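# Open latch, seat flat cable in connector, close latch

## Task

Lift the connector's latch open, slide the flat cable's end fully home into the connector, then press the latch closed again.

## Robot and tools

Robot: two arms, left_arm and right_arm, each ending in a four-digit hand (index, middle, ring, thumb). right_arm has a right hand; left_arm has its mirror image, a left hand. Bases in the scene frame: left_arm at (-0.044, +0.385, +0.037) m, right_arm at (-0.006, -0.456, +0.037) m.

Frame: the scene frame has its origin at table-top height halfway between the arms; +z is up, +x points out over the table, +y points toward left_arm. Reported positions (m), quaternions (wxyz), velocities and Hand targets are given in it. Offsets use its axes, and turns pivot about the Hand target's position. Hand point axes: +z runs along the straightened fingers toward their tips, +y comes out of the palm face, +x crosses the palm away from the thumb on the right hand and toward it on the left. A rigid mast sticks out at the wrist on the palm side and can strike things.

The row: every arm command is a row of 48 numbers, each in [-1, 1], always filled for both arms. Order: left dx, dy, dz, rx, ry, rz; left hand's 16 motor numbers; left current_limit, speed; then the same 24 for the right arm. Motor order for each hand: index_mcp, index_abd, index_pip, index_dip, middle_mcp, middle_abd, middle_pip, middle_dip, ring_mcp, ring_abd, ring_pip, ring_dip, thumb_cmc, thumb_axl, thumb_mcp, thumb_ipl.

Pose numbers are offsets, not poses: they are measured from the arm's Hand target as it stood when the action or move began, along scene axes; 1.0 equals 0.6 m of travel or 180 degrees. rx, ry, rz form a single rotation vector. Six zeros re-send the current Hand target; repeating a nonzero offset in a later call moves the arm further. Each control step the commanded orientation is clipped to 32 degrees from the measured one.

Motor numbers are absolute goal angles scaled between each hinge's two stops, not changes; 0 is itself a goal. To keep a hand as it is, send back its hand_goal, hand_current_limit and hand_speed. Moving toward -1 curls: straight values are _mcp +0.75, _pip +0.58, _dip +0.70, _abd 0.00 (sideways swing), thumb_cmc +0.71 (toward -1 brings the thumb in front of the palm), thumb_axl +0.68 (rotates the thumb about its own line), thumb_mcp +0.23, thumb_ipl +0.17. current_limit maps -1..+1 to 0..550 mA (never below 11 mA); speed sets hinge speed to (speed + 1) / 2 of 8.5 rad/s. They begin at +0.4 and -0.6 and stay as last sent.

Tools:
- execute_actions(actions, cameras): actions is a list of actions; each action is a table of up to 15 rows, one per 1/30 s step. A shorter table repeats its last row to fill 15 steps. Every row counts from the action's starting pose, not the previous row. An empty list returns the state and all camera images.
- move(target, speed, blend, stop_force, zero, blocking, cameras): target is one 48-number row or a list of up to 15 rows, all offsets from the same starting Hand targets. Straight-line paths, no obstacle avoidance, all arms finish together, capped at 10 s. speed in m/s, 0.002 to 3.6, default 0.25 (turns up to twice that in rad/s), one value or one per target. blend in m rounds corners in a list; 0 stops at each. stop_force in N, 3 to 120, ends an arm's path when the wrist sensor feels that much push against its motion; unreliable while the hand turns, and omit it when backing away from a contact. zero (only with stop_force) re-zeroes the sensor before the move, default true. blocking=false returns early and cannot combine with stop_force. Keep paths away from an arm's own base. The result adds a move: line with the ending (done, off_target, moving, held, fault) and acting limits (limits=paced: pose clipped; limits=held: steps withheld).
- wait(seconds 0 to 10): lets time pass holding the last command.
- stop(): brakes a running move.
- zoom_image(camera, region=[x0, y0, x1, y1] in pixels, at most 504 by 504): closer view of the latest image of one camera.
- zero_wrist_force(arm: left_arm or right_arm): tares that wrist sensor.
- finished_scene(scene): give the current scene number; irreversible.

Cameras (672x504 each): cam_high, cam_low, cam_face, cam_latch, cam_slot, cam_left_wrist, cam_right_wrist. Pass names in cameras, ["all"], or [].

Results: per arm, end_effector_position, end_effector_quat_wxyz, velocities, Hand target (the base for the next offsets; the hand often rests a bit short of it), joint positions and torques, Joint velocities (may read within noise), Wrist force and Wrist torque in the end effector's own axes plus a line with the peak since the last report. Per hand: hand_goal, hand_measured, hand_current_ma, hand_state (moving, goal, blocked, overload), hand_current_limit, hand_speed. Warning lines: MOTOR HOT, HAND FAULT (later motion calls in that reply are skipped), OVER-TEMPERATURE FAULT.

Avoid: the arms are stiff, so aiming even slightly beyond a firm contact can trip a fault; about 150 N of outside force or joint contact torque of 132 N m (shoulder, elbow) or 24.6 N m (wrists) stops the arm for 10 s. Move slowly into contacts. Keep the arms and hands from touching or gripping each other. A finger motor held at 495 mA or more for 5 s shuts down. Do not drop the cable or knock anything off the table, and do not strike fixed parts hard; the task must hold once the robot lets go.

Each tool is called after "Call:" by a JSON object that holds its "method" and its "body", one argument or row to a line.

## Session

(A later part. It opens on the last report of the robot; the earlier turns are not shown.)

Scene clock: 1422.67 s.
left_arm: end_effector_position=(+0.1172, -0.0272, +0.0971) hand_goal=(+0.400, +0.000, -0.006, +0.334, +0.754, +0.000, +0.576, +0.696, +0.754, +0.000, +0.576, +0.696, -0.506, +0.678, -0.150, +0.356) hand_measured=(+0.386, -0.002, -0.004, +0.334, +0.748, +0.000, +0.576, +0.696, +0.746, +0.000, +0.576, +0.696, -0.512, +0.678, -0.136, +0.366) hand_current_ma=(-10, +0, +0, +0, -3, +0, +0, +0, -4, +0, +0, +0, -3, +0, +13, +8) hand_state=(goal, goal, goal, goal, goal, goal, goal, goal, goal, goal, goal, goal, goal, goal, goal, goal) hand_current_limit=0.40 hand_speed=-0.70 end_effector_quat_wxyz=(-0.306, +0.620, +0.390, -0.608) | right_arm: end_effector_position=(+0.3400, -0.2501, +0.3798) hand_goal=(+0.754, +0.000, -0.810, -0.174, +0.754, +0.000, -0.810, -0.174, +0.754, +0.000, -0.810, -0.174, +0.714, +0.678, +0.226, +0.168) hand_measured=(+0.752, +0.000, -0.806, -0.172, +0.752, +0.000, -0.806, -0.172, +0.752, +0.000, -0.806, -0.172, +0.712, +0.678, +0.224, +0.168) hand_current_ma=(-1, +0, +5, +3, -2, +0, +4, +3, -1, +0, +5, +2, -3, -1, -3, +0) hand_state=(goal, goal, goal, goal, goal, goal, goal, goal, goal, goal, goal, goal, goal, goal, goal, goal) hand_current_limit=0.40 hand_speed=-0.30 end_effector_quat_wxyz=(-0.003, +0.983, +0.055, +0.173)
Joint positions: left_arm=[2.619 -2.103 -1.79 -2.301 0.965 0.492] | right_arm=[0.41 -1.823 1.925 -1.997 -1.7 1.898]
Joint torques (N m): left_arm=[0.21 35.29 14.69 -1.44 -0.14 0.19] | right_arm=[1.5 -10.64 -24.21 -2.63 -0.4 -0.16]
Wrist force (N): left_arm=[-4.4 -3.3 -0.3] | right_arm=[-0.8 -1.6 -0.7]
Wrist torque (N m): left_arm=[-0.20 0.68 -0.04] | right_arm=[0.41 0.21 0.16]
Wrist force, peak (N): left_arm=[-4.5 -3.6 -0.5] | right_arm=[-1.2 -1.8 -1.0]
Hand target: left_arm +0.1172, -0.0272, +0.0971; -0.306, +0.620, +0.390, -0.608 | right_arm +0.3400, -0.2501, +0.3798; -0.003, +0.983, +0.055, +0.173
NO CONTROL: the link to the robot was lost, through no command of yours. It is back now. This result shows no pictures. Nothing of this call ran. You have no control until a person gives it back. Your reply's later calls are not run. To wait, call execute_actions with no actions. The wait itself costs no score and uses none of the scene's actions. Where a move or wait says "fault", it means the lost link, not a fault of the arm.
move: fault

The link dropped and I don't have control, so I'll wait with an empty call as the message says.

Call:
{"method": "execute_actions", "body": {
  "actions": []
}}

Scene clock: 1452.17 s.
left_arm: end_effector_position=(+0.1172, -0.0272, +0.0971) hand_goal=(+0.400, +0.000, -0.006, +0.334, +0.754, +0.000, +0.576, +0.696, +0.754, +0.000, +0.576, +0.696, -0.506, +0.678, -0.150, +0.356) hand_measured=(+0.386, -0.002, -0.004, +0.334, +0.748, +0.000, +0.576, +0.696, +0.746, +0.000, +0.576, +0.696, -0.512, +0.678, -0.136, +0.366) hand_current_ma=(-10, +0, +0, +0, -3, +0, +0, +0, -4, +0, +0, +0, -3, +0, +13, +8) hand_state=(goal, goal, goal, goal, goal, goal, goal, goal, goal, goal, goal, goal, goal, goal, goal, goal) hand_current_limit=0.40 hand_speed=-0.70 end_effector_quat_wxyz=(-0.306, +0.620, +0.390, -0.608) | right_arm: end_effector_position=(+0.3400, -0.2501, +0.3798) hand_goal=(+0.754, +0.000, -0.810, -0.174, +0.754, +0.000, -0.810, -0.174, +0.754, +0.000, -0.810, -0.174, +0.714, +0.678, +0.226, +0.168) hand_measured=(+0.752, +0.000, -0.806, -0.172, +0.752, +0.000, -0.806, -0.172, +0.752, +0.000, -0.806, -0.172, +0.712, +0.678, +0.224, +0.168) hand_current_ma=(-1, +0, +5, +3, -2, +0, +4, +3, -1, +0, +5, +2, -3, -1, -3, +0) hand_state=(goal, goal, goal, goal, goal, goal, goal, goal, goal, goal, goal, goal, goal, goal, goal, goal) hand_current_limit=0.40 hand_speed=-0.30 end_effector_quat_wxyz=(-0.003, +0.983, +0.055, +0.173)
Joint positions: left_arm=[2.619 -2.103 -1.79 -2.301 0.965 0.492] | right_arm=[0.41 -1.823 1.925 -1.997 -1.7 1.898]
Joint velocities: within noise
Joint torques (N m): left_arm=[-0.24 34.89 15.46 -1.44 -0.11 0.14] | right_arm=[1.57 -10.69 -23.58 -2.77 -0.43 -0.18]
Wrist force (N): left_arm=[-4.5 -3.4 -0.4] | right_arm=[-1.0 -1.4 -0.8]
Wrist torque (N m): left_arm=[-0.22 0.68 -0.05] | right_arm=[0.43 0.24 0.15]
Wrist force, peak (N): left_arm=[-4.6 -3.6 -0.4] | right_arm=[-1.2 -1.9 -1.0]
Hand target: left_arm +0.1172, -0.0272, +0.0971; -0.306, +0.620, +0.390, -0.608 | right_arm +0.3400, -0.2501, +0.3798; -0.003, +0.983, +0.055, +0.173
NO CONTROL, STILL: no person has given control back yet. Call execute_actions again with no actions.

Call:
{"method": "execute_actions", "body": {
  "actions": []
}}

Scene clock: 1484.67 s.
left_arm: end_effector_position=(+0.1172, -0.0272, +0.0971) hand_goal=(+0.400, +0.000, -0.006, +0.334, +0.754, +0.000, +0.576, +0.696, +0.754, +0.000, +0.576, +0.696, -0.506, +0.678, -0.150, +0.356) hand_measured=(+0.386, -0.002, -0.004, +0.334, +0.748, +0.000, +0.576, +0.696, +0.746, +0.000, +0.576, +0.696, -0.512, +0.678, -0.136, +0.366) hand_current_ma=(-10, +0, +0, +0, -3, +0, +0, +0, -4, +0, +0, +0, -3, +0, +13, +8) hand_state=(goal, goal, goal, goal, goal, goal, goal, goal, goal, goal, goal, goal, goal, goal, goal, goal) hand_current_limit=0.40 hand_speed=-0.70 end_effector_quat_wxyz=(-0.306, +0.620, +0.390, -0.608) | right_arm: end_effector_position=(+0.3400, -0.2501, +0.3798) hand_goal=(+0.754, +0.000, -0.810, -0.174, +0.754, +0.000, -0.810, -0.174, +0.754, +0.000, -0.810, -0.174, +0.714, +0.678, +0.226, +0.168) hand_measured=(+0.752, +0.000, -0.806, -0.172, +0.752, +0.000, -0.806, -0.172, +0.752, +0.000, -0.806, -0.172, +0.712, +0.678, +0.224, +0.168) hand_current_ma=(-1, +0, +5, +3, -2, +0, +4, +3, -1, +0, +5, +2, -3, -1, -3, +0) hand_state=(goal, goal, goal, goal, goal, goal, goal, goal, goal, goal, goal, goal, goal, goal, goal, goal) hand_current_limit=0.40 hand_speed=-0.30 end_effector_quat_wxyz=(-0.003, +0.983, +0.055, +0.173)
Joint positions: left_arm=[2.619 -2.103 -1.79 -2.301 0.965 0.492] | right_arm=[0.41 -1.823 1.925 -1.997 -1.7 1.898]
Joint velocities: within noise
Joint torques (N m): left_arm=[0.56 34.94 15.32 -1.4 -0.2 0.16] | right_arm=[1.48 -10.58 -23.74 -2.78 -0.42 -0.19]
Wrist force (N): left_arm=[-4.5 -3.4 -0.4] | right_arm=[-0.8 -1.7 -0.9]
Wrist torque (N m): left_arm=[-0.21 0.69 -0.06] | right_arm=[0.40 0.21 0.16]
Wrist force, peak (N): left_arm=[-4.6 -3.6 -0.6] | right_arm=[-0.9 -2.0 -0.8]
Hand target: left_arm +0.1172, -0.0272, +0.0971; -0.306, +0.620, +0.390, -0.608 | right_arm +0.3400, -0.2501, +0.3798; -0.003, +0.983, +0.055, +0.173
NO CONTROL, STILL: no person has given control back yet. Call execute_actions again with no actions.

Call:
{"method": "execute_actions", "body": {
  "actions": []
}}

Scene clock: 1520.77 s.
left_arm: end_effector_position=(+0.1172, -0.0272, +0.0971) hand_goal=(+0.400, +0.000, -0.006, +0.334, +0.754, +0.000, +0.576, +0.696, +0.754, +0.000, +0.576, +0.696, -0.506, +0.678, -0.150, +0.356) hand_measured=(+0.386, -0.002, -0.004, +0.334, +0.748, +0.000, +0.576, +0.696, +0.746, +0.000, +0.576, +0.696, -0.512, +0.678, -0.136, +0.366) hand_current_ma=(-10, +0, +0, +0, -3, +0, +0, +0, -4, +0, +0, +0, -3, +0, +13, +8) hand_state=(goal, goal, goal, goal, goal, goal, goal, goal, goal, goal, goal, goal, goal, goal, goal, goal) hand_current_limit=0.40 hand_speed=-0.70 end_effector_quat_wxyz=(-0.306, +0.620, +0.390, -0.608) | right_arm: end_effector_position=(+0.3400, -0.2501, +0.3798) hand_goal=(+0.754, +0.000, -0.810, -0.174, +0.754, +0.000, -0.810, -0.174, +0.754, +0.000, -0.810, -0.174, +0.714, +0.678, +0.226, +0.168) hand_measured=(+0.752, +0.000, -0.806, -0.172, +0.752, +0.000, -0.806, -0.172, +0.752, +0.000, -0.806, -0.172, +0.712, +0.678, +0.224, +0.168) hand_current_ma=(-1, +0, +5, +3, -2, +0, +4, +3, -1, +0, +5, +2, -3, -1, -3, +0) hand_state=(goal, goal, goal, goal, goal, goal, goal, goal, goal, goal, goal, goal, goal, goal, goal, goal) hand_current_limit=0.40 hand_speed=-0.30 end_effector_quat_wxyz=(-0.003, +0.983, +0.055, +0.173)
Joint positions: left_arm=[2.619 -2.103 -1.79 -2.301 0.965 0.492] | right_arm=[0.41 -1.823 1.925 -1.997 -1.7 1.898]
Joint velocities: within noise
Joint torques (N m): left_arm=[0.08 34.79 14.76 -1.28 -0.18 0.31] | right_arm=[1.05 -10.78 -23.89 -2.8 -0.45 -0.16]
Wrist force (N): left_arm=[-4.3 -3.3 -0.4] | right_arm=[-0.9 -1.5 -0.7]
Wrist torque (N m): left_arm=[-0.20 0.67 -0.05] | right_arm=[0.41 0.21 0.16]
Wrist force, peak (N): left_arm=[-4.6 -3.7 -0.2] | right_arm=[-1.2 -1.8 -1.0]
Hand target: left_arm +0.1172, -0.0272, +0.0971; -0.306, +0.620, +0.390, -0.608 | right_arm +0.3400, -0.2501, +0.3798; -0.003, +0.983, +0.055, +0.173
NO CONTROL, STILL: no person has given control back yet. Call execute_actions again with no actions.

Call:
{"method": "execute_actions", "body": {
  "actions": []
}}

Scene clock: 1524.77 s.
left_arm: end_effector_position=(+0.1172, -0.0272, +0.0971) hand_goal=(+0.400, +0.000, -0.006, +0.334, +0.754, +0.000, +0.576, +0.696, +0.754, +0.000, +0.576, +0.696, -0.506, +0.678, -0.150, +0.356) hand_measured=(+0.386, -0.002, -0.004, +0.334, +0.748, +0.000, +0.576, +0.696, +0.746, +0.000, +0.576, +0.696, -0.512, +0.678, -0.136, +0.366) hand_current_ma=(-10, +0, +0, +0, -3, +0, +0, +0, -4, +0, +0, +0, -3, +0, +13, +8) hand_state=(goal, goal, goal, goal, goal, goal, goal, goal, goal, goal, goal, goal, goal, goal, goal, goal) hand_current_limit=0.40 hand_speed=-0.70 end_effector_quat_wxyz=(-0.306, +0.620, +0.390, -0.608) | right_arm: end_effector_position=(+0.3400, -0.2501, +0.3798) hand_goal=(+0.754, +0.000, -0.810, -0.174, +0.754, +0.000, -0.810, -0.174, +0.754, +0.000, -0.810, -0.174, +0.714, +0.678, +0.226, +0.168) hand_measured=(+0.752, +0.000, -0.806, -0.172, +0.752, +0.000, -0.806, -0.172, +0.752, +0.000, -0.806, -0.172, +0.712, +0.678, +0.224, +0.168) hand_current_ma=(-1, +0, +5, +3, -2, +0, +4, +3, -1, +0, +5, +2, -3, -1, -3, +0) hand_state=(goal, goal, goal, goal, goal, goal, goal, goal, goal, goal, goal, goal, goal, goal, goal, goal) hand_current_limit=0.40 hand_speed=-0.30 end_effector_quat_wxyz=(-0.003, +0.983, +0.055, +0.173)
Joint positions: left_arm=[2.619 -2.103 -1.79 -2.301 0.965 0.492] | right_arm=[0.41 -1.823 1.925 -1.997 -1.7 1.898]
Joint velocities: within noise
Joint torques (N m): left_arm=[0.85 35.54 14.82 -1.35 -0.34 0.21] | right_arm=[0.99 -10.2 -24.03 -2.83 -0.52 -0.2]
Wrist force (N): left_arm=[-4.3 -3.5 -0.2] | right_arm=[-1.0 -1.7 -0.8]
Wrist torque (N m): left_arm=[-0.24 0.66 -0.03] | right_arm=[0.40 0.24 0.14]
Wrist force, peak (N): left_arm=[-4.6 -3.5 -0.3] | right_arm=[-1.0 -1.8 -0.9]
Hand target: left_arm +0.1172, -0.0272, +0.0971; -0.306, +0.620, +0.390, -0.608 | right_arm +0.3400, -0.2501, +0.3798; -0.003, +0.983, +0.055, +0.173
CONTROL GIVEN BACK BY A PERSON. The arms hold where they stopped. Commands run again from your next reply on.
camera_calibration:
cam_left_wrist: T_world_to_cam=[[-0.0453361, -0.317482, 0.94718, -0.126039], [0.639752, 0.718987, 0.271616, -0.123988], [-0.767243, 0.618274, 0.170514, 0.219754], [0, 0, 0, 1]] pos_world=[0.242212, -0.086738, 0.115588]
cam_right_wrist: T_world_to_cam=[[-0.624864, -0.738968, -0.251934, 0.15446], [-0.742659, 0.463052, 0.483777, 0.148521], [-0.240837, 0.489396, -0.838146, 0.655208], [0, 0, 0, 1]] pos_world=[0.364615, -0.275288, 0.516223]

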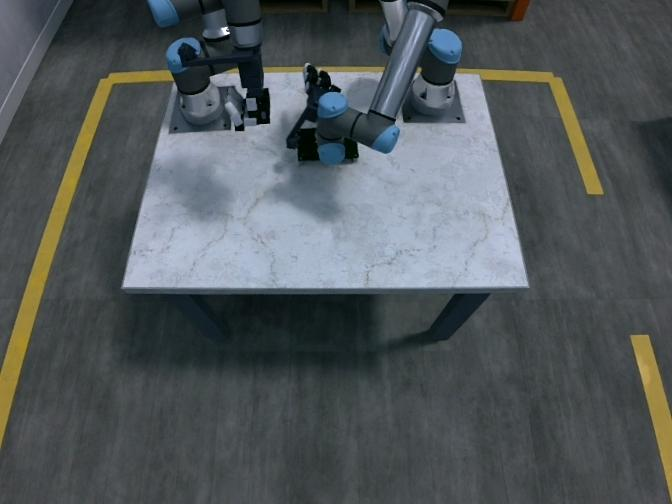

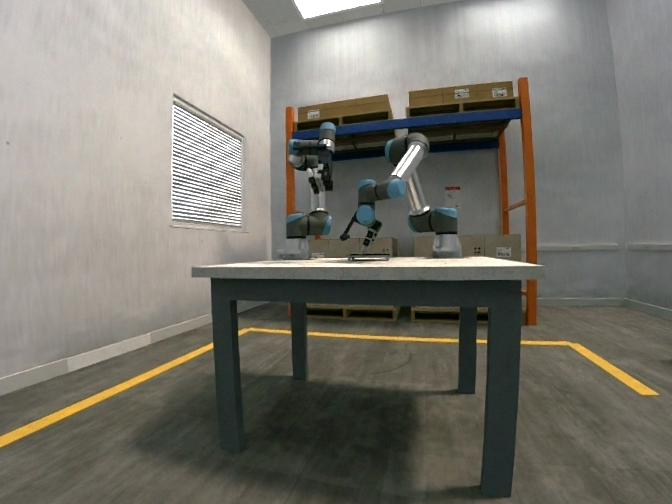

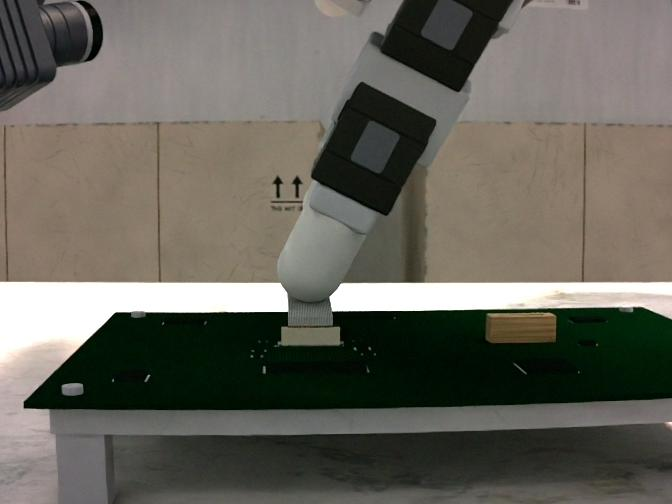

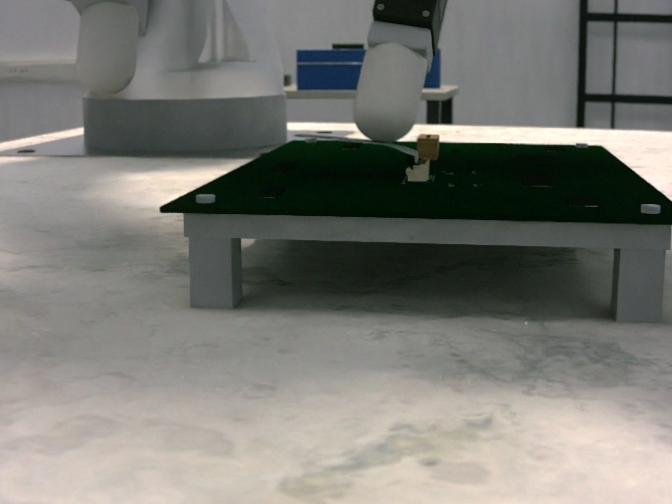

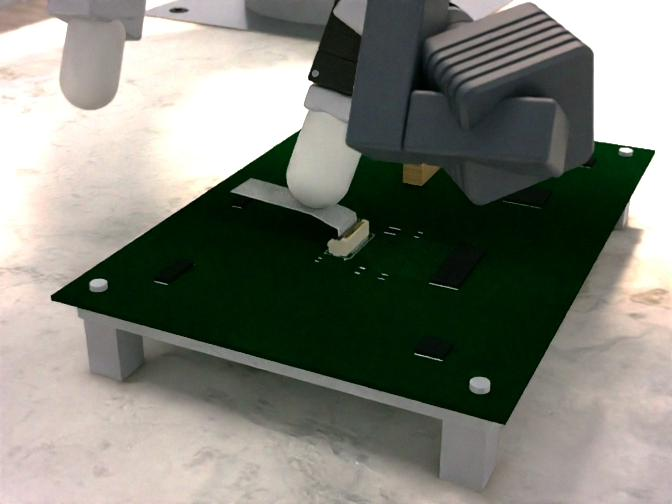

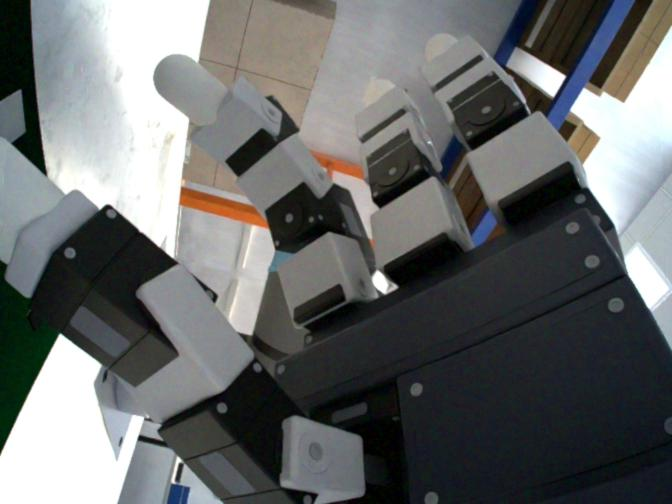

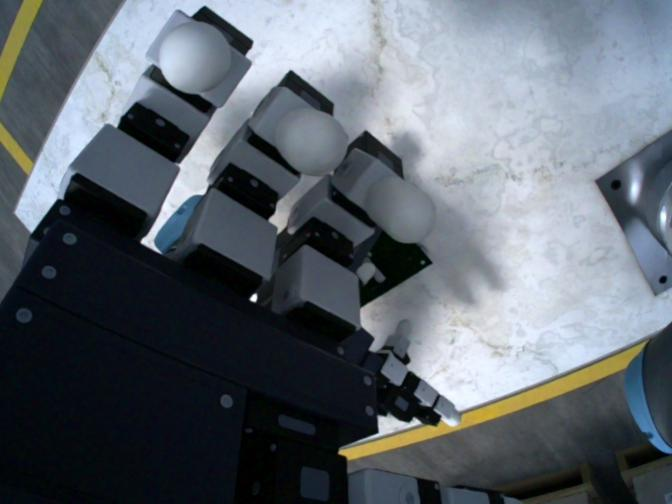

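Control is back and the arms held position. I'll raise the thumb clear and check the connector.

Call:
{"method": "move", "body": {
  "target": [0,0,0.063,0,0,0,0.4,0,-0.007,0.333,0.754,0,0.576,0.696,0.754,0,0.576,0.696,-0.506,0.677,-0.15,0.356,0.4,-0.7,0,0,0,0,0,0,0.754,0,-0.81,-0.174,0.754,0,-0.81,-0.174,0.754,0,-0.81,-0.174,0.714,0.678,0.226,0.168,0.4,-0.3],
  "speed": 0.05,
  "cameras": ["cam_face","cam_latch","cam_slot"]
}}

Call:
{"method": "zoom_image", "body": {
  "camera": "cam_latch",
  "region": [398, 146, 434, 186]
}}

Call:
{"method": "zoom_image", "body": {
  "camera": "cam_slot",
  "region": [310, 200, 380, 265]
}}

Call:
{"method": "zoom_image", "body": {
  "camera": "cam_face",
  "region": [280, 300, 345, 355]
}}

Scene clock: 1533.63 s.
left_arm: end_effector_position=(+0.1172, -0.0272, +0.1348) hand_goal=(+0.400, +0.000, -0.006, +0.334, +0.754, +0.000, +0.576, +0.696, +0.754, +0.000, +0.576, +0.696, -0.506, +0.678, -0.150, +0.356) hand_measured=(+0.386, -0.002, -0.004, +0.334, +0.748, +0.000, +0.576, +0.696, +0.746, +0.000, +0.576, +0.696, -0.506, +0.678, -0.144, +0.358) hand_current_ma=(-10, +0, +0, +0, -3, +0, +0, +0, -4, +0, +0, +0, +0, +0, +3, +1) hand_state=(goal, goal, goal, goal, goal, goal, goal, goal, goal, goal, goal, goal, goal, goal, goal, goal) hand_current_limit=0.40 hand_speed=-0.70 end_effector_quat_wxyz=(-0.306, +0.620, +0.390, -0.608) | right_arm: end_effector_position=(+0.3400, -0.2501, +0.3798) hand_goal=(+0.754, +0.000, -0.810, -0.174, +0.754, +0.000, -0.810, -0.174, +0.754, +0.000, -0.810, -0.174, +0.714, +0.678, +0.226, +0.168) hand_measured=(+0.752, +0.000, -0.806, -0.172, +0.752, +0.000, -0.806, -0.172, +0.752, +0.000, -0.806, -0.172, +0.712, +0.678, +0.224, +0.168) hand_current_ma=(-1, +0, +5, +3, -2, +0, +4, +3, -1, +0, +5, +2, -3, -1, -3, +0) hand_state=(goal, goal, goal, goal, goal, goal, goal, goal, goal, goal, goal, goal, goal, goal, goal, goal) hand_current_limit=0.40 hand_speed=-0.30 end_effector_quat_wxyz=(-0.003, +0.983, +0.055, +0.173)
Joint positions: left_arm=[2.619 -2.044 -1.763 -2.387 0.965 0.492] | right_arm=[0.41 -1.823 1.925 -1.997 -1.7 1.898]
Joint torques (N m): left_arm=[-5.66 42.26 23.06 -2.94 -2.26 -2.2] | right_arm=[1.29 -10.25 -23.86 -2.76 -0.42 -0.13]
Wrist force (N): left_arm=[-3.7 -2.4 0.0] | right_arm=[-0.8 -1.5 -0.7]
Wrist torque (N m): left_arm=[-0.08 0.60 -0.04] | right_arm=[0.41 0.22 0.16]
Wrist force, peak (N): left_arm=[-4.5 -3.7 -0.4] | right_arm=[-0.9 -1.9 -0.8]
Hand target: left_arm +0.1172, -0.0272, +0.1349; -0.306, +0.620, +0.390, -0.608 | right_arm +0.3400, -0.2501, +0.3798; -0.003, +0.983, +0.055, +0.173
Off the commanded pose: left_arm 0.000 m, 0 deg | right_arm 0.000 m, 0 deg.
CONTROL GIVEN BACK BY A PERSON, as an earlier result said. Commands run again.
move: done
Images, in order (width x height): cam_face 672x504, cam_latch 672x504, cam_slot 672x504.

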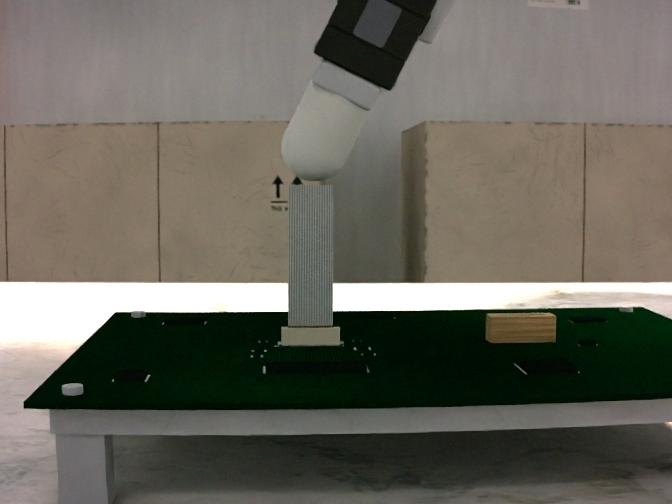

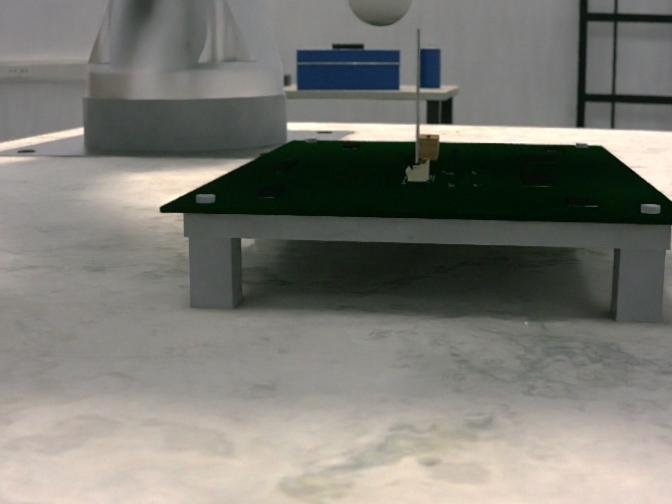

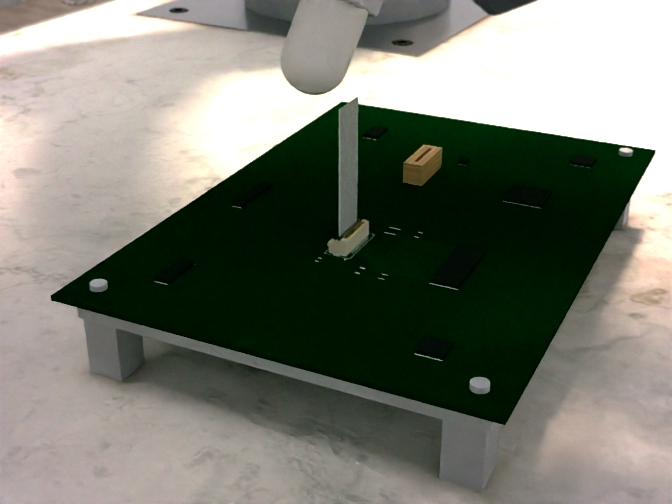

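Scaled by 12.600 from the camera's 672x504 image, which has a finer 960x720 frame.

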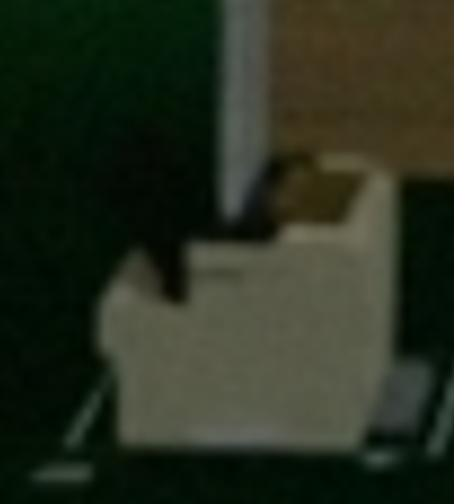

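Scaled by 7.200 from the camera's 672x504 image, which has a finer 960x720 frame.

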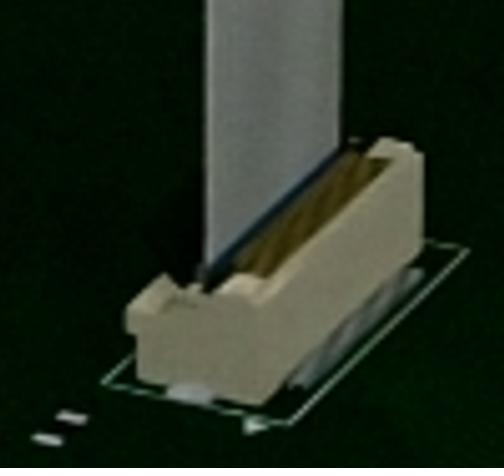

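Scaled by 7.754 from the camera's 672x504 image, which has a finer 960x720 frame.

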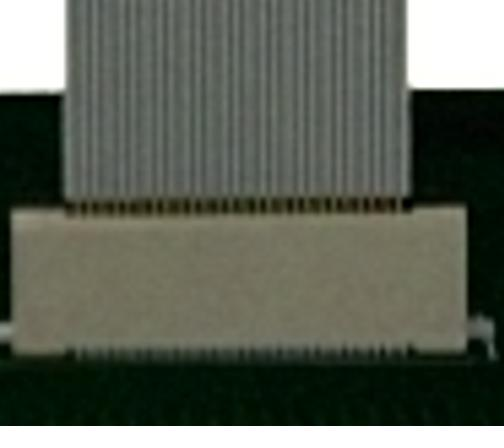

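Call:
{"method": "move", "body": {
  "target": [
    [0.0535,-0.003,0.008,0.00837,-0.04893,-0.01468,0.4,0,-0.007,0.333,0.754,0,0.576,0.696,0.754,0,0.576,0.696,-0.506,0.677,-0.15,0.356,0.4,-0.7,0,0,0,0,0,0,0.754,0,-0.81,-0.174,0.754,0,-0.81,-0.174,0.754,0,-0.81,-0.174,0.714,0.678,0.226,0.168,0.4,-0.3]
  ],
  "speed": 0.06
}}

Call:
{"method": "move", "body": {
  "target": [
    [0,0,0,0,0,0,-0.08,0,-0.007,0.333,0.754,0,0.576,0.696,0.754,0,0.576,0.696,-0.506,0.677,0.9,0.356,0.4,-0.7,0,0,0,0,0,0,0.754,0,-0.81,-0.174,0.754,0,-0.81,-0.174,0.754,0,-0.81,-0.174,0.714,0.678,0.226,0.168,0.4,-0.3],
    [0,0,-0.08,0,0,0,-0.08,0,-0.007,0.333,0.754,0,0.576,0.696,0.754,0,0.576,0.696,-0.506,0.677,0.9,0.356,0.4,-0.7,0,0,0,0,0,0,0.754,0,-0.81,-0.174,0.754,0,-0.81,-0.174,0.754,0,-0.81,-0.174,0.714,0.678,0.226,0.168,0.4,-0.3]
  ],
  "speed": 0.06,
  "cameras": ["cam_latch"]
}}

Call:
{"method": "zoom_image", "body": {
  "camera": "cam_latch",
  "region": [350, 80, 450, 190]
}}

Scene clock: 1545.20 s.
left_arm: end_effector_position=(+0.1492, -0.0290, +0.1397) hand_goal=(+0.400, +0.000, -0.006, +0.334, +0.754, +0.000, +0.576, +0.696, +0.754, +0.000, +0.576, +0.696, -0.506, +0.678, -0.150, +0.356) hand_measured=(+0.386, -0.002, -0.004, +0.334, +0.748, +0.000, +0.576, +0.696, +0.746, +0.000, +0.576, +0.696, -0.506, +0.678, -0.146, +0.358) hand_current_ma=(-9, +0, +0, +0, -3, +0, +0, +0, -4, +0, +0, +0, +0, +0, +2, +1) hand_state=(goal, goal, goal, goal, goal, goal, goal, goal, goal, goal, goal, goal, goal, goal, goal, goal) hand_current_limit=0.40 hand_speed=-0.70 end_effector_quat_wxyz=(-0.297, +0.669, +0.406, -0.546) | right_arm: end_effector_position=(+0.3400, -0.2501, +0.3798) hand_goal=(+0.754, +0.000, -0.810, -0.174, +0.754, +0.000, -0.810, -0.174, +0.754, +0.000, -0.810, -0.174, +0.714, +0.678, +0.226, +0.168) hand_measured=(+0.752, +0.000, -0.806, -0.172, +0.752, +0.000, -0.806, -0.172, +0.752, +0.000, -0.806, -0.172, +0.712, +0.678, +0.224, +0.168) hand_current_ma=(-1, +0, +5, +3, -2, +0, +4, +3, -1, +0, +5, +2, -3, -1, -3, +0) hand_state=(goal, goal, goal, goal, goal, goal, goal, goal, goal, goal, goal, goal, goal, goal, goal, goal) hand_current_limit=0.40 hand_speed=-0.30 end_effector_quat_wxyz=(-0.003, +0.983, +0.055, +0.173)
Joint positions: left_arm=[2.609 -2.004 -1.716 -2.295 1.018 0.384] | right_arm=[0.41 -1.823 1.925 -1.997 -1.7 1.898]
Joint torques (N m): left_arm=[-6.24 43.37 25.8 0.37 2.34 -2.29] | right_arm=[0.47 -11.07 -24.32 -2.83 -0.45 -0.17]
Wrist force (N): left_arm=[-3.7 -2.3 -0.1] | right_arm=[-0.9 -1.6 -0.6]
Wrist torque (N m): left_arm=[-0.07 0.58 -0.05] | right_arm=[0.38 0.21 0.15]
Wrist force, peak (N): left_arm=[-4.1 -2.4 0.4] | right_arm=[-1.2 -1.8 -1.0]
Hand target: left_arm +0.1493, -0.0290, +0.1397; -0.297, +0.669, +0.406, -0.546 | right_arm +0.3400, -0.2501, +0.3798; -0.003, +0.983, +0.055, +0.173
Off the commanded pose: left_arm 0.000 m, 0 deg | right_arm 0.000 m, 0 deg.
move: done

Scene clock: 1548.07 s.
left_arm: end_effector_position=(+0.1493, -0.0290, +0.0918) hand_goal=(-0.080, +0.000, -0.006, +0.334, +0.754, +0.000, +0.576, +0.696, +0.754, +0.000, +0.576, +0.696, -0.506, +0.678, +0.900, +0.356) hand_measured=(-0.080, -0.002, -0.004, +0.334, +0.748, +0.000, +0.576, +0.696, +0.746, +0.000, +0.576, +0.696, -0.506, +0.678, +0.890, +0.358) hand_current_ma=(+0, +0, +0, +0, -3, +0, +0, +0, -4, +0, +0, +0, +0, +0, -7, +0) hand_state=(goal, goal, goal, goal, goal, goal, goal, goal, goal, goal, goal, goal, goal, goal, goal, goal) hand_current_limit=0.40 hand_speed=-0.70 end_effector_quat_wxyz=(-0.297, +0.669, +0.406, -0.546) | right_arm: end_effector_position=(+0.3400, -0.2501, +0.3798) hand_goal=(+0.754, +0.000, -0.810, -0.174, +0.754, +0.000, -0.810, -0.174, +0.754, +0.000, -0.810, -0.174, +0.714, +0.678, +0.226, +0.168) hand_measured=(+0.752, +0.000, -0.806, -0.172, +0.752, +0.000, -0.806, -0.172, +0.752, +0.000, -0.806, -0.172, +0.712, +0.678, +0.224, +0.168) hand_current_ma=(-1, +0, +5, +3, -2, +0, +4, +3, -1, +0, +5, +2, -3, -1, -3, +0) hand_state=(goal, goal, goal, goal, goal, goal, goal, goal, goal, goal, goal, goal, goal, goal, goal, goal) hand_current_limit=0.40 hand_speed=-0.30 end_effector_quat_wxyz=(-0.003, +0.983, +0.055, +0.173)
Joint positions: left_arm=[2.609 -2.072 -1.759 -2.184 1.019 0.383] | right_arm=[0.41 -1.823 1.925 -1.997 -1.7 1.898]
Joint torques (N m): left_arm=[-0.39 26.17 9.7 0.5 -0.68 -0.35] | right_arm=[0.54 -10 -23.66 -2.88 -0.5 -0.17]
Wrist force (N): left_arm=[-3.9 -2.4 -0.1] | right_arm=[-0.8 -1.8 -1.0]
Wrist torque (N m): left_arm=[-0.02 0.56 -0.05] | right_arm=[0.39 0.22 0.15]
Wrist force, peak (N): left_arm=[-3.9 -2.9 -0.3] | right_arm=[-1.0 -1.9 -0.8]
Hand target: left_arm +0.1493, -0.0290, +0.0917; -0.297, +0.669, +0.406, -0.546 | right_arm +0.3400, -0.2501, +0.3798; -0.003, +0.983, +0.055, +0.173
Off the commanded pose: left_arm 0.000 m, 0 deg | right_arm 0.000 m, 0 deg.
move: done
Images, in order (width x height): cam_latch 672x504.

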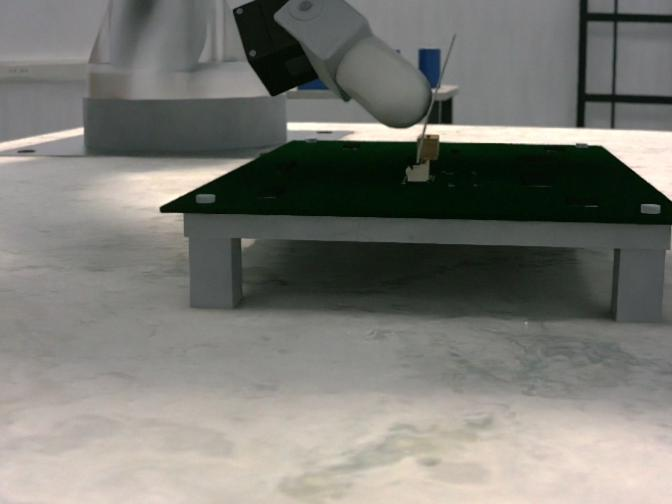

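Scaled by 4.582 from the camera's 672x504 image, which has a finer 960x720 frame.

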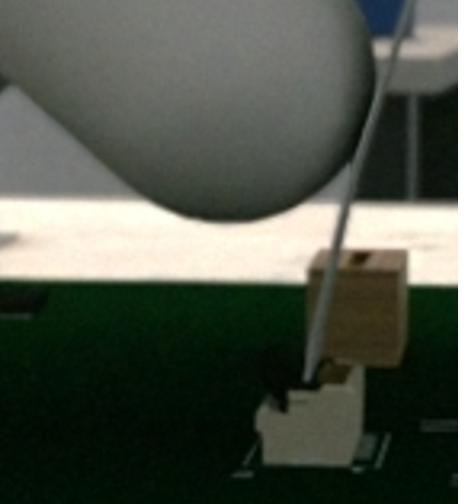

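Call:
{"method": "move", "body": {
  "target": [
    [0,0,-0.017,0,0,0,-0.08,0,-0.007,0.333,0.754,0,0.576,0.696,0.754,0,0.576,0.696,-0.506,0.677,0.9,0.356,0.4,-0.7,0,0,0,0,0,0,0.754,0,-0.81,-0.174,0.754,0,-0.81,-0.174,0.754,0,-0.81,-0.174,0.714,0.678,0.226,0.168,0.4,-0.3],
    [-0.002,0,-0.01933,0,0,0,-0.08,0,-0.007,0.333,0.754,0,0.576,0.696,0.754,0,0.576,0.696,-0.506,0.677,0.9,0.356,0.4,-0.7,0,0,0,0,0,0,0.754,0,-0.81,-0.174,0.754,0,-0.81,-0.174,0.754,0,-0.81,-0.174,0.714,0.678,0.226,0.168,0.4,-0.3],
    [-0.00383,0,-0.02167,0,0,0,-0.08,0,-0.007,0.333,0.754,0,0.576,0.696,0.754,0,0.576,0.696,-0.506,0.677,0.9,0.356,0.4,-0.7,0,0,0,0,0,0,0.754,0,-0.81,-0.174,0.754,0,-0.81,-0.174,0.754,0,-0.81,-0.174,0.714,0.678,0.226,0.168,0.4,-0.3],
    [-0.00383,0,-0.02567,0,0,0,-0.08,0,-0.007,0.333,0.754,0,0.576,0.696,0.754,0,0.576,0.696,-0.506,0.677,0.9,0.356,0.4,-0.7,0,0,0,0,0,0,0.754,0,-0.81,-0.174,0.754,0,-0.81,-0.174,0.754,0,-0.81,-0.174,0.714,0.678,0.226,0.168,0.4,-0.3]
  ],
  "speed": 0.01,
  "cameras": ["cam_face","cam_latch","cam_slot"]
}}

Call:
{"method": "zoom_image", "body": {
  "camera": "cam_latch",
  "region": [384, 138, 436, 188]
}}

Call:
{"method": "zoom_image", "body": {
  "camera": "cam_latch",
  "region": [350, 90, 450, 170]
}}

Scene clock: 1566.10 s.
left_arm: end_effector_position=(+0.1470, -0.0290, +0.0764) hand_goal=(-0.080, +0.000, -0.006, +0.334, +0.754, +0.000, +0.576, +0.696, +0.754, +0.000, +0.576, +0.696, -0.506, +0.678, +0.900, +0.356) hand_measured=(-0.062, -0.032, -0.038, +0.302, +0.748, +0.000, +0.576, +0.696, +0.746, +0.000, +0.576, +0.696, -0.506, +0.678, +0.890, +0.358) hand_current_ma=(+15, -28, -34, -36, -3, +0, +0, +0, -4, +0, +0, +0, +0, +0, -7, +0) hand_state=(goal, blocked, blocked, blocked, goal, goal, goal, goal, goal, goal, goal, goal, goal, goal, goal, goal) hand_current_limit=0.40 hand_speed=-0.70 end_effector_quat_wxyz=(-0.297, +0.669, +0.406, -0.546) | right_arm: end_effector_position=(+0.3400, -0.2501, +0.3798) hand_goal=(+0.754, +0.000, -0.810, -0.174, +0.754, +0.000, -0.810, -0.174, +0.754, +0.000, -0.810, -0.174, +0.714, +0.678, +0.226, +0.168) hand_measured=(+0.752, +0.000, -0.806, -0.172, +0.752, +0.000, -0.806, -0.172, +0.752, +0.000, -0.806, -0.172, +0.712, +0.678, +0.224, +0.168) hand_current_ma=(-1, +0, +5, +3, -2, +0, +4, +3, -1, +0, +5, +2, -3, -1, -3, +0) hand_state=(goal, goal, goal, goal, goal, goal, goal, goal, goal, goal, goal, goal, goal, goal, goal, goal) hand_current_limit=0.40 hand_speed=-0.30 end_effector_quat_wxyz=(-0.003, +0.983, +0.055, +0.173)
Joint positions: left_arm=[2.607 -2.093 -1.775 -2.146 1.017 0.383] | right_arm=[0.41 -1.823 1.925 -1.997 -1.7 1.898]
Joint torques (N m): left_arm=[-4.86 23.94 7.69 2.44 -2.94 -2.53] | right_arm=[1.46 -10.74 -23.85 -2.8 -0.53 -0.14]
Wrist force (N): left_arm=[-6.6 -12.4 1.8] | right_arm=[-0.7 -1.8 -0.6]
Wrist torque (N m): left_arm=[-0.45 0.56 -0.04] | right_arm=[0.37 0.19 0.17]
Wrist force, peak (N): left_arm=[-6.6 -13.8 1.5] | right_arm=[-0.9 -1.9 -0.7]
Hand target: left_arm +0.1470, -0.0290, +0.0763; -0.297, +0.669, +0.406, -0.546 | right_arm +0.3400, -0.2501, +0.3798; -0.003, +0.983, +0.055, +0.173
Off the commanded pose: left_arm 0.000 m, 0 deg | right_arm 0.000 m, 0 deg.
move: done
Images, in order (width x height): cam_face 672x504, cam_latch 672x504, cam_slot 672x504.

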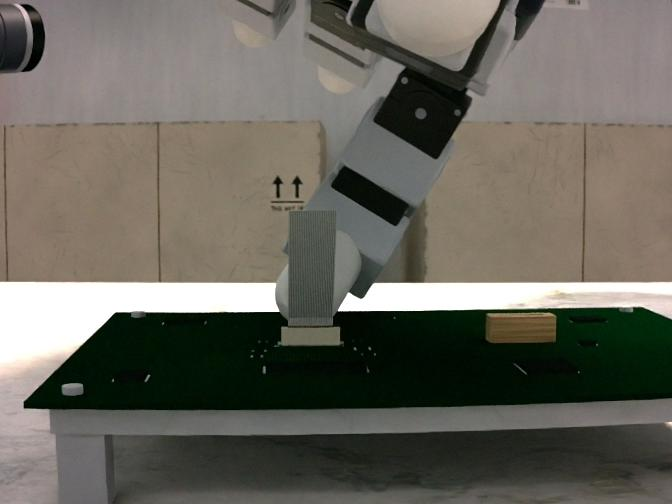

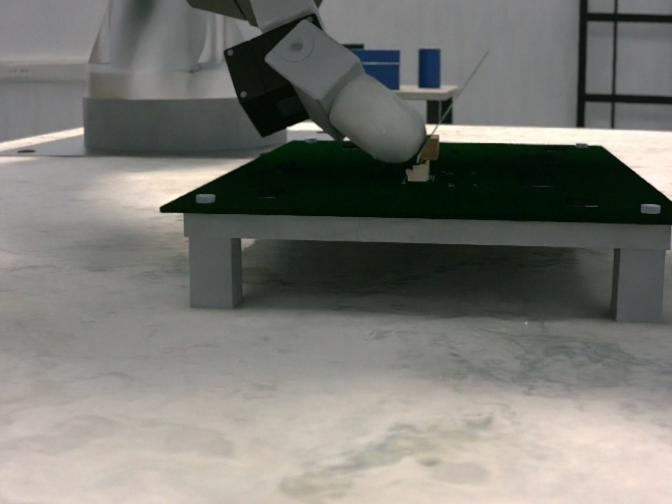

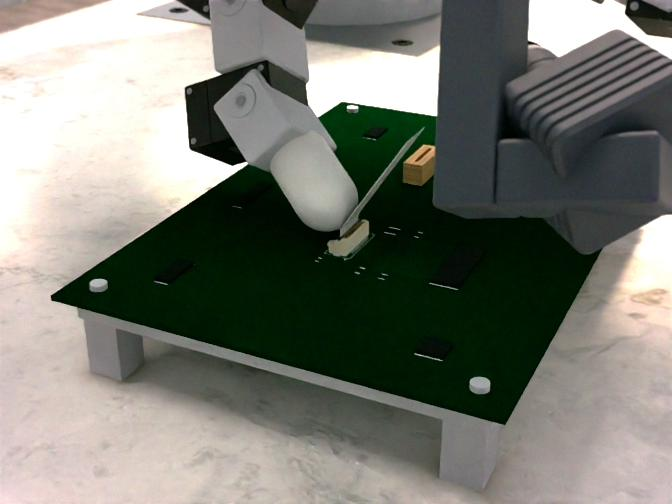

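Scaled by 9.692 from the camera's 672x504 image, which has a finer 960x720 frame.

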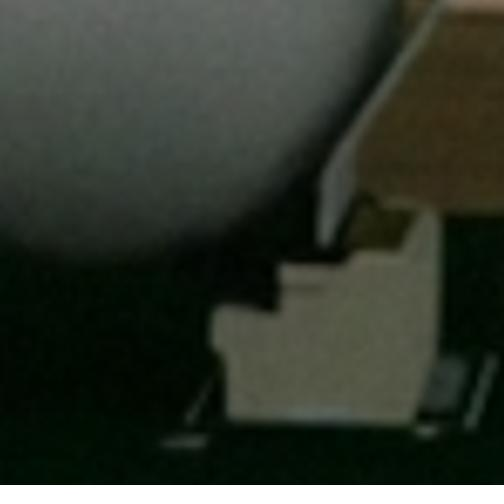

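Scaled by 5.040 from the camera's 672x504 image, which has a finer 960x720 frame.

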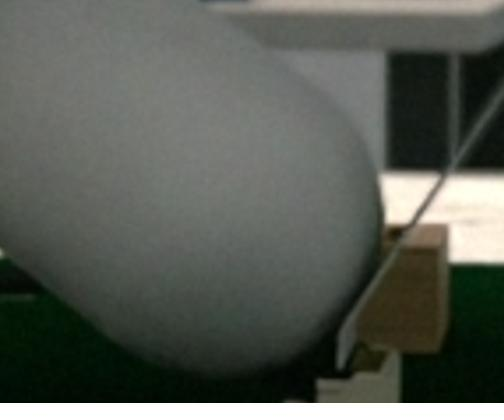

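Call:
{"method": "move", "body": {
  "target": [0,0,-0.003,0,0,0,-0.08,0,-0.007,0.333,0.754,0,0.576,0.696,0.754,0,0.576,0.696,-0.506,0.677,0.9,0.356,0.4,-0.7,0,0,0,0,0,0,0.754,0,-0.81,-0.174,0.754,0,-0.81,-0.174,0.754,0,-0.81,-0.174,0.714,0.678,0.226,0.168,0.4,-0.3],
  "speed": 0.01,
  "cameras": ["cam_latch","cam_slot"]
}}

Call:
{"method": "zoom_image", "body": {
  "camera": "cam_latch",
  "region": [384, 138, 436, 188]
}}

Call:
{"method": "zoom_image", "body": {
  "camera": "cam_slot",
  "region": [310, 190, 390, 270]
}}

Scene clock: 1577.50 s.
left_arm: end_effector_position=(+0.1470, -0.0290, +0.0746) hand_goal=(-0.080, +0.000, -0.006, +0.334, +0.754, +0.000, +0.576, +0.696, +0.754, +0.000, +0.576, +0.696, -0.506, +0.678, +0.900, +0.356) hand_measured=(-0.054, -0.042, -0.044, +0.290, +0.748, +0.000, +0.576, +0.696, +0.746, +0.000, +0.576, +0.696, -0.506, +0.678, +0.890, +0.358) hand_current_ma=(+29, -45, -48, -62, -3, +0, +0, +0, -4, +0, +0, +0, +0, +0, -7, +0) hand_state=(blocked, blocked, blocked, blocked, goal, goal, goal, goal, goal, goal, goal, goal, goal, goal, goal, goal) hand_current_limit=0.40 hand_speed=-0.70 end_effector_quat_wxyz=(-0.297, +0.669, +0.406, -0.546) | right_arm: end_effector_position=(+0.3400, -0.2501, +0.3798) hand_goal=(+0.754, +0.000, -0.810, -0.174, +0.754, +0.000, -0.810, -0.174, +0.754, +0.000, -0.810, -0.174, +0.714, +0.678, +0.226, +0.168) hand_measured=(+0.752, +0.000, -0.806, -0.172, +0.752, +0.000, -0.806, -0.172, +0.752, +0.000, -0.806, -0.172, +0.712, +0.678, +0.224, +0.168) hand_current_ma=(-1, +0, +5, +3, -2, +0, +4, +3, -1, +0, +5, +2, -3, -1, -3, +0) hand_state=(goal, goal, goal, goal, goal, goal, goal, goal, goal, goal, goal, goal, goal, goal, goal, goal) hand_current_limit=0.40 hand_speed=-0.30 end_effector_quat_wxyz=(-0.003, +0.983, +0.055, +0.173)
Joint positions: left_arm=[2.607 -2.095 -1.776 -2.142 1.017 0.383] | right_arm=[0.41 -1.823 1.925 -1.997 -1.7 1.898]
Joint torques (N m): left_arm=[-3.15 20.32 9.2 3.45 -2.57 -2.34] | right_arm=[1.34 -9.95 -23.56 -2.9 -0.51 -0.1]
Wrist force (N): left_arm=[-7.5 -17.2 2.6] | right_arm=[-1.0 -1.4 -0.7]
Wrist torque (N m): left_arm=[-0.65 0.55 -0.05] | right_arm=[0.41 0.23 0.15]
Wrist force, peak (N): left_arm=[-7.5 -17.2 2.6] | right_arm=[-0.9 -1.8 -0.9]
Hand target: left_arm +0.1470, -0.0290, +0.0745; -0.297, +0.669, +0.406, -0.546 | right_arm +0.3400, -0.2501, +0.3798; -0.003, +0.983, +0.055, +0.173
Off the commanded pose: left_arm 0.000 m, 0 deg | right_arm 0.000 m, 0 deg.
move: done
Images, in order (width x height): cam_latch 672x504, cam_slot 672x504.

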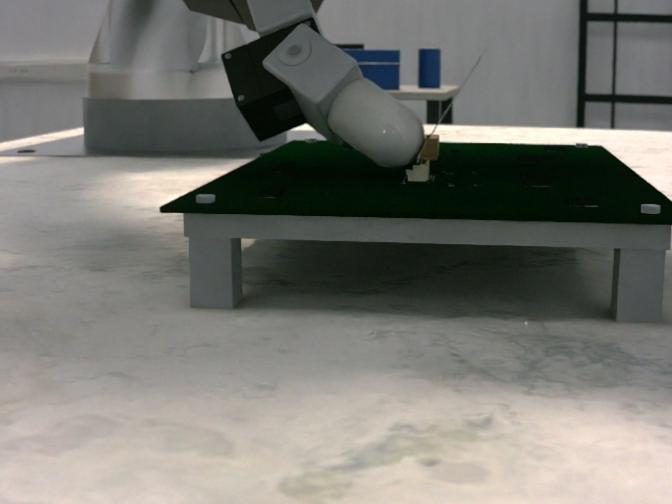

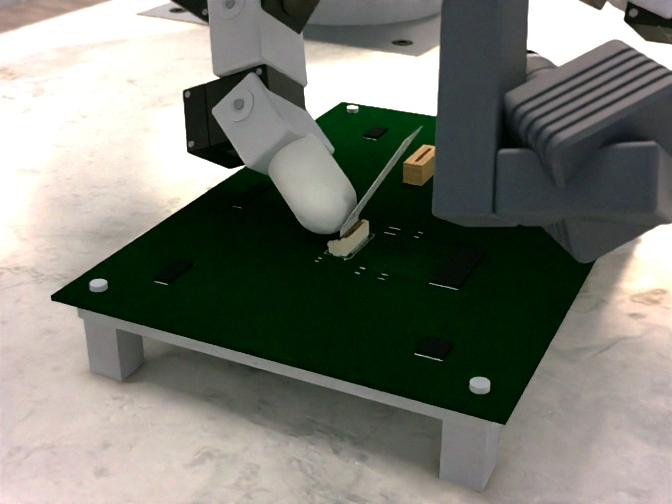

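Scaled by 9.692 from the camera's 672x504 image, which has a finer 960x720 frame.

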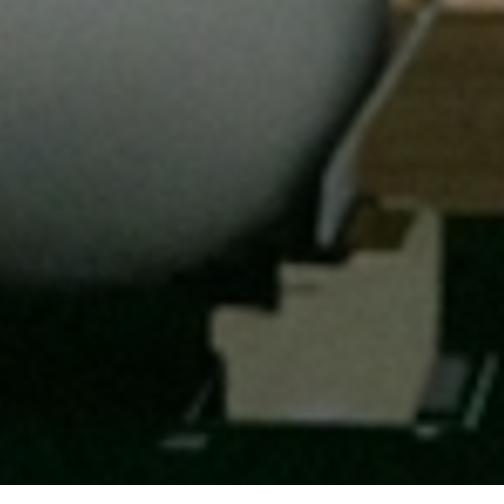

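Scaled by 6.300 from the camera's 672x504 image, which has a finer 960x720 frame.

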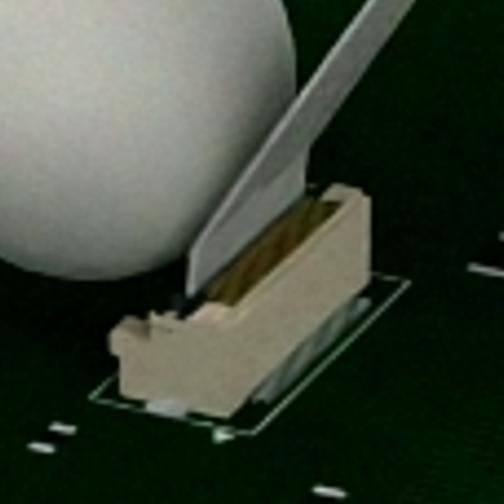

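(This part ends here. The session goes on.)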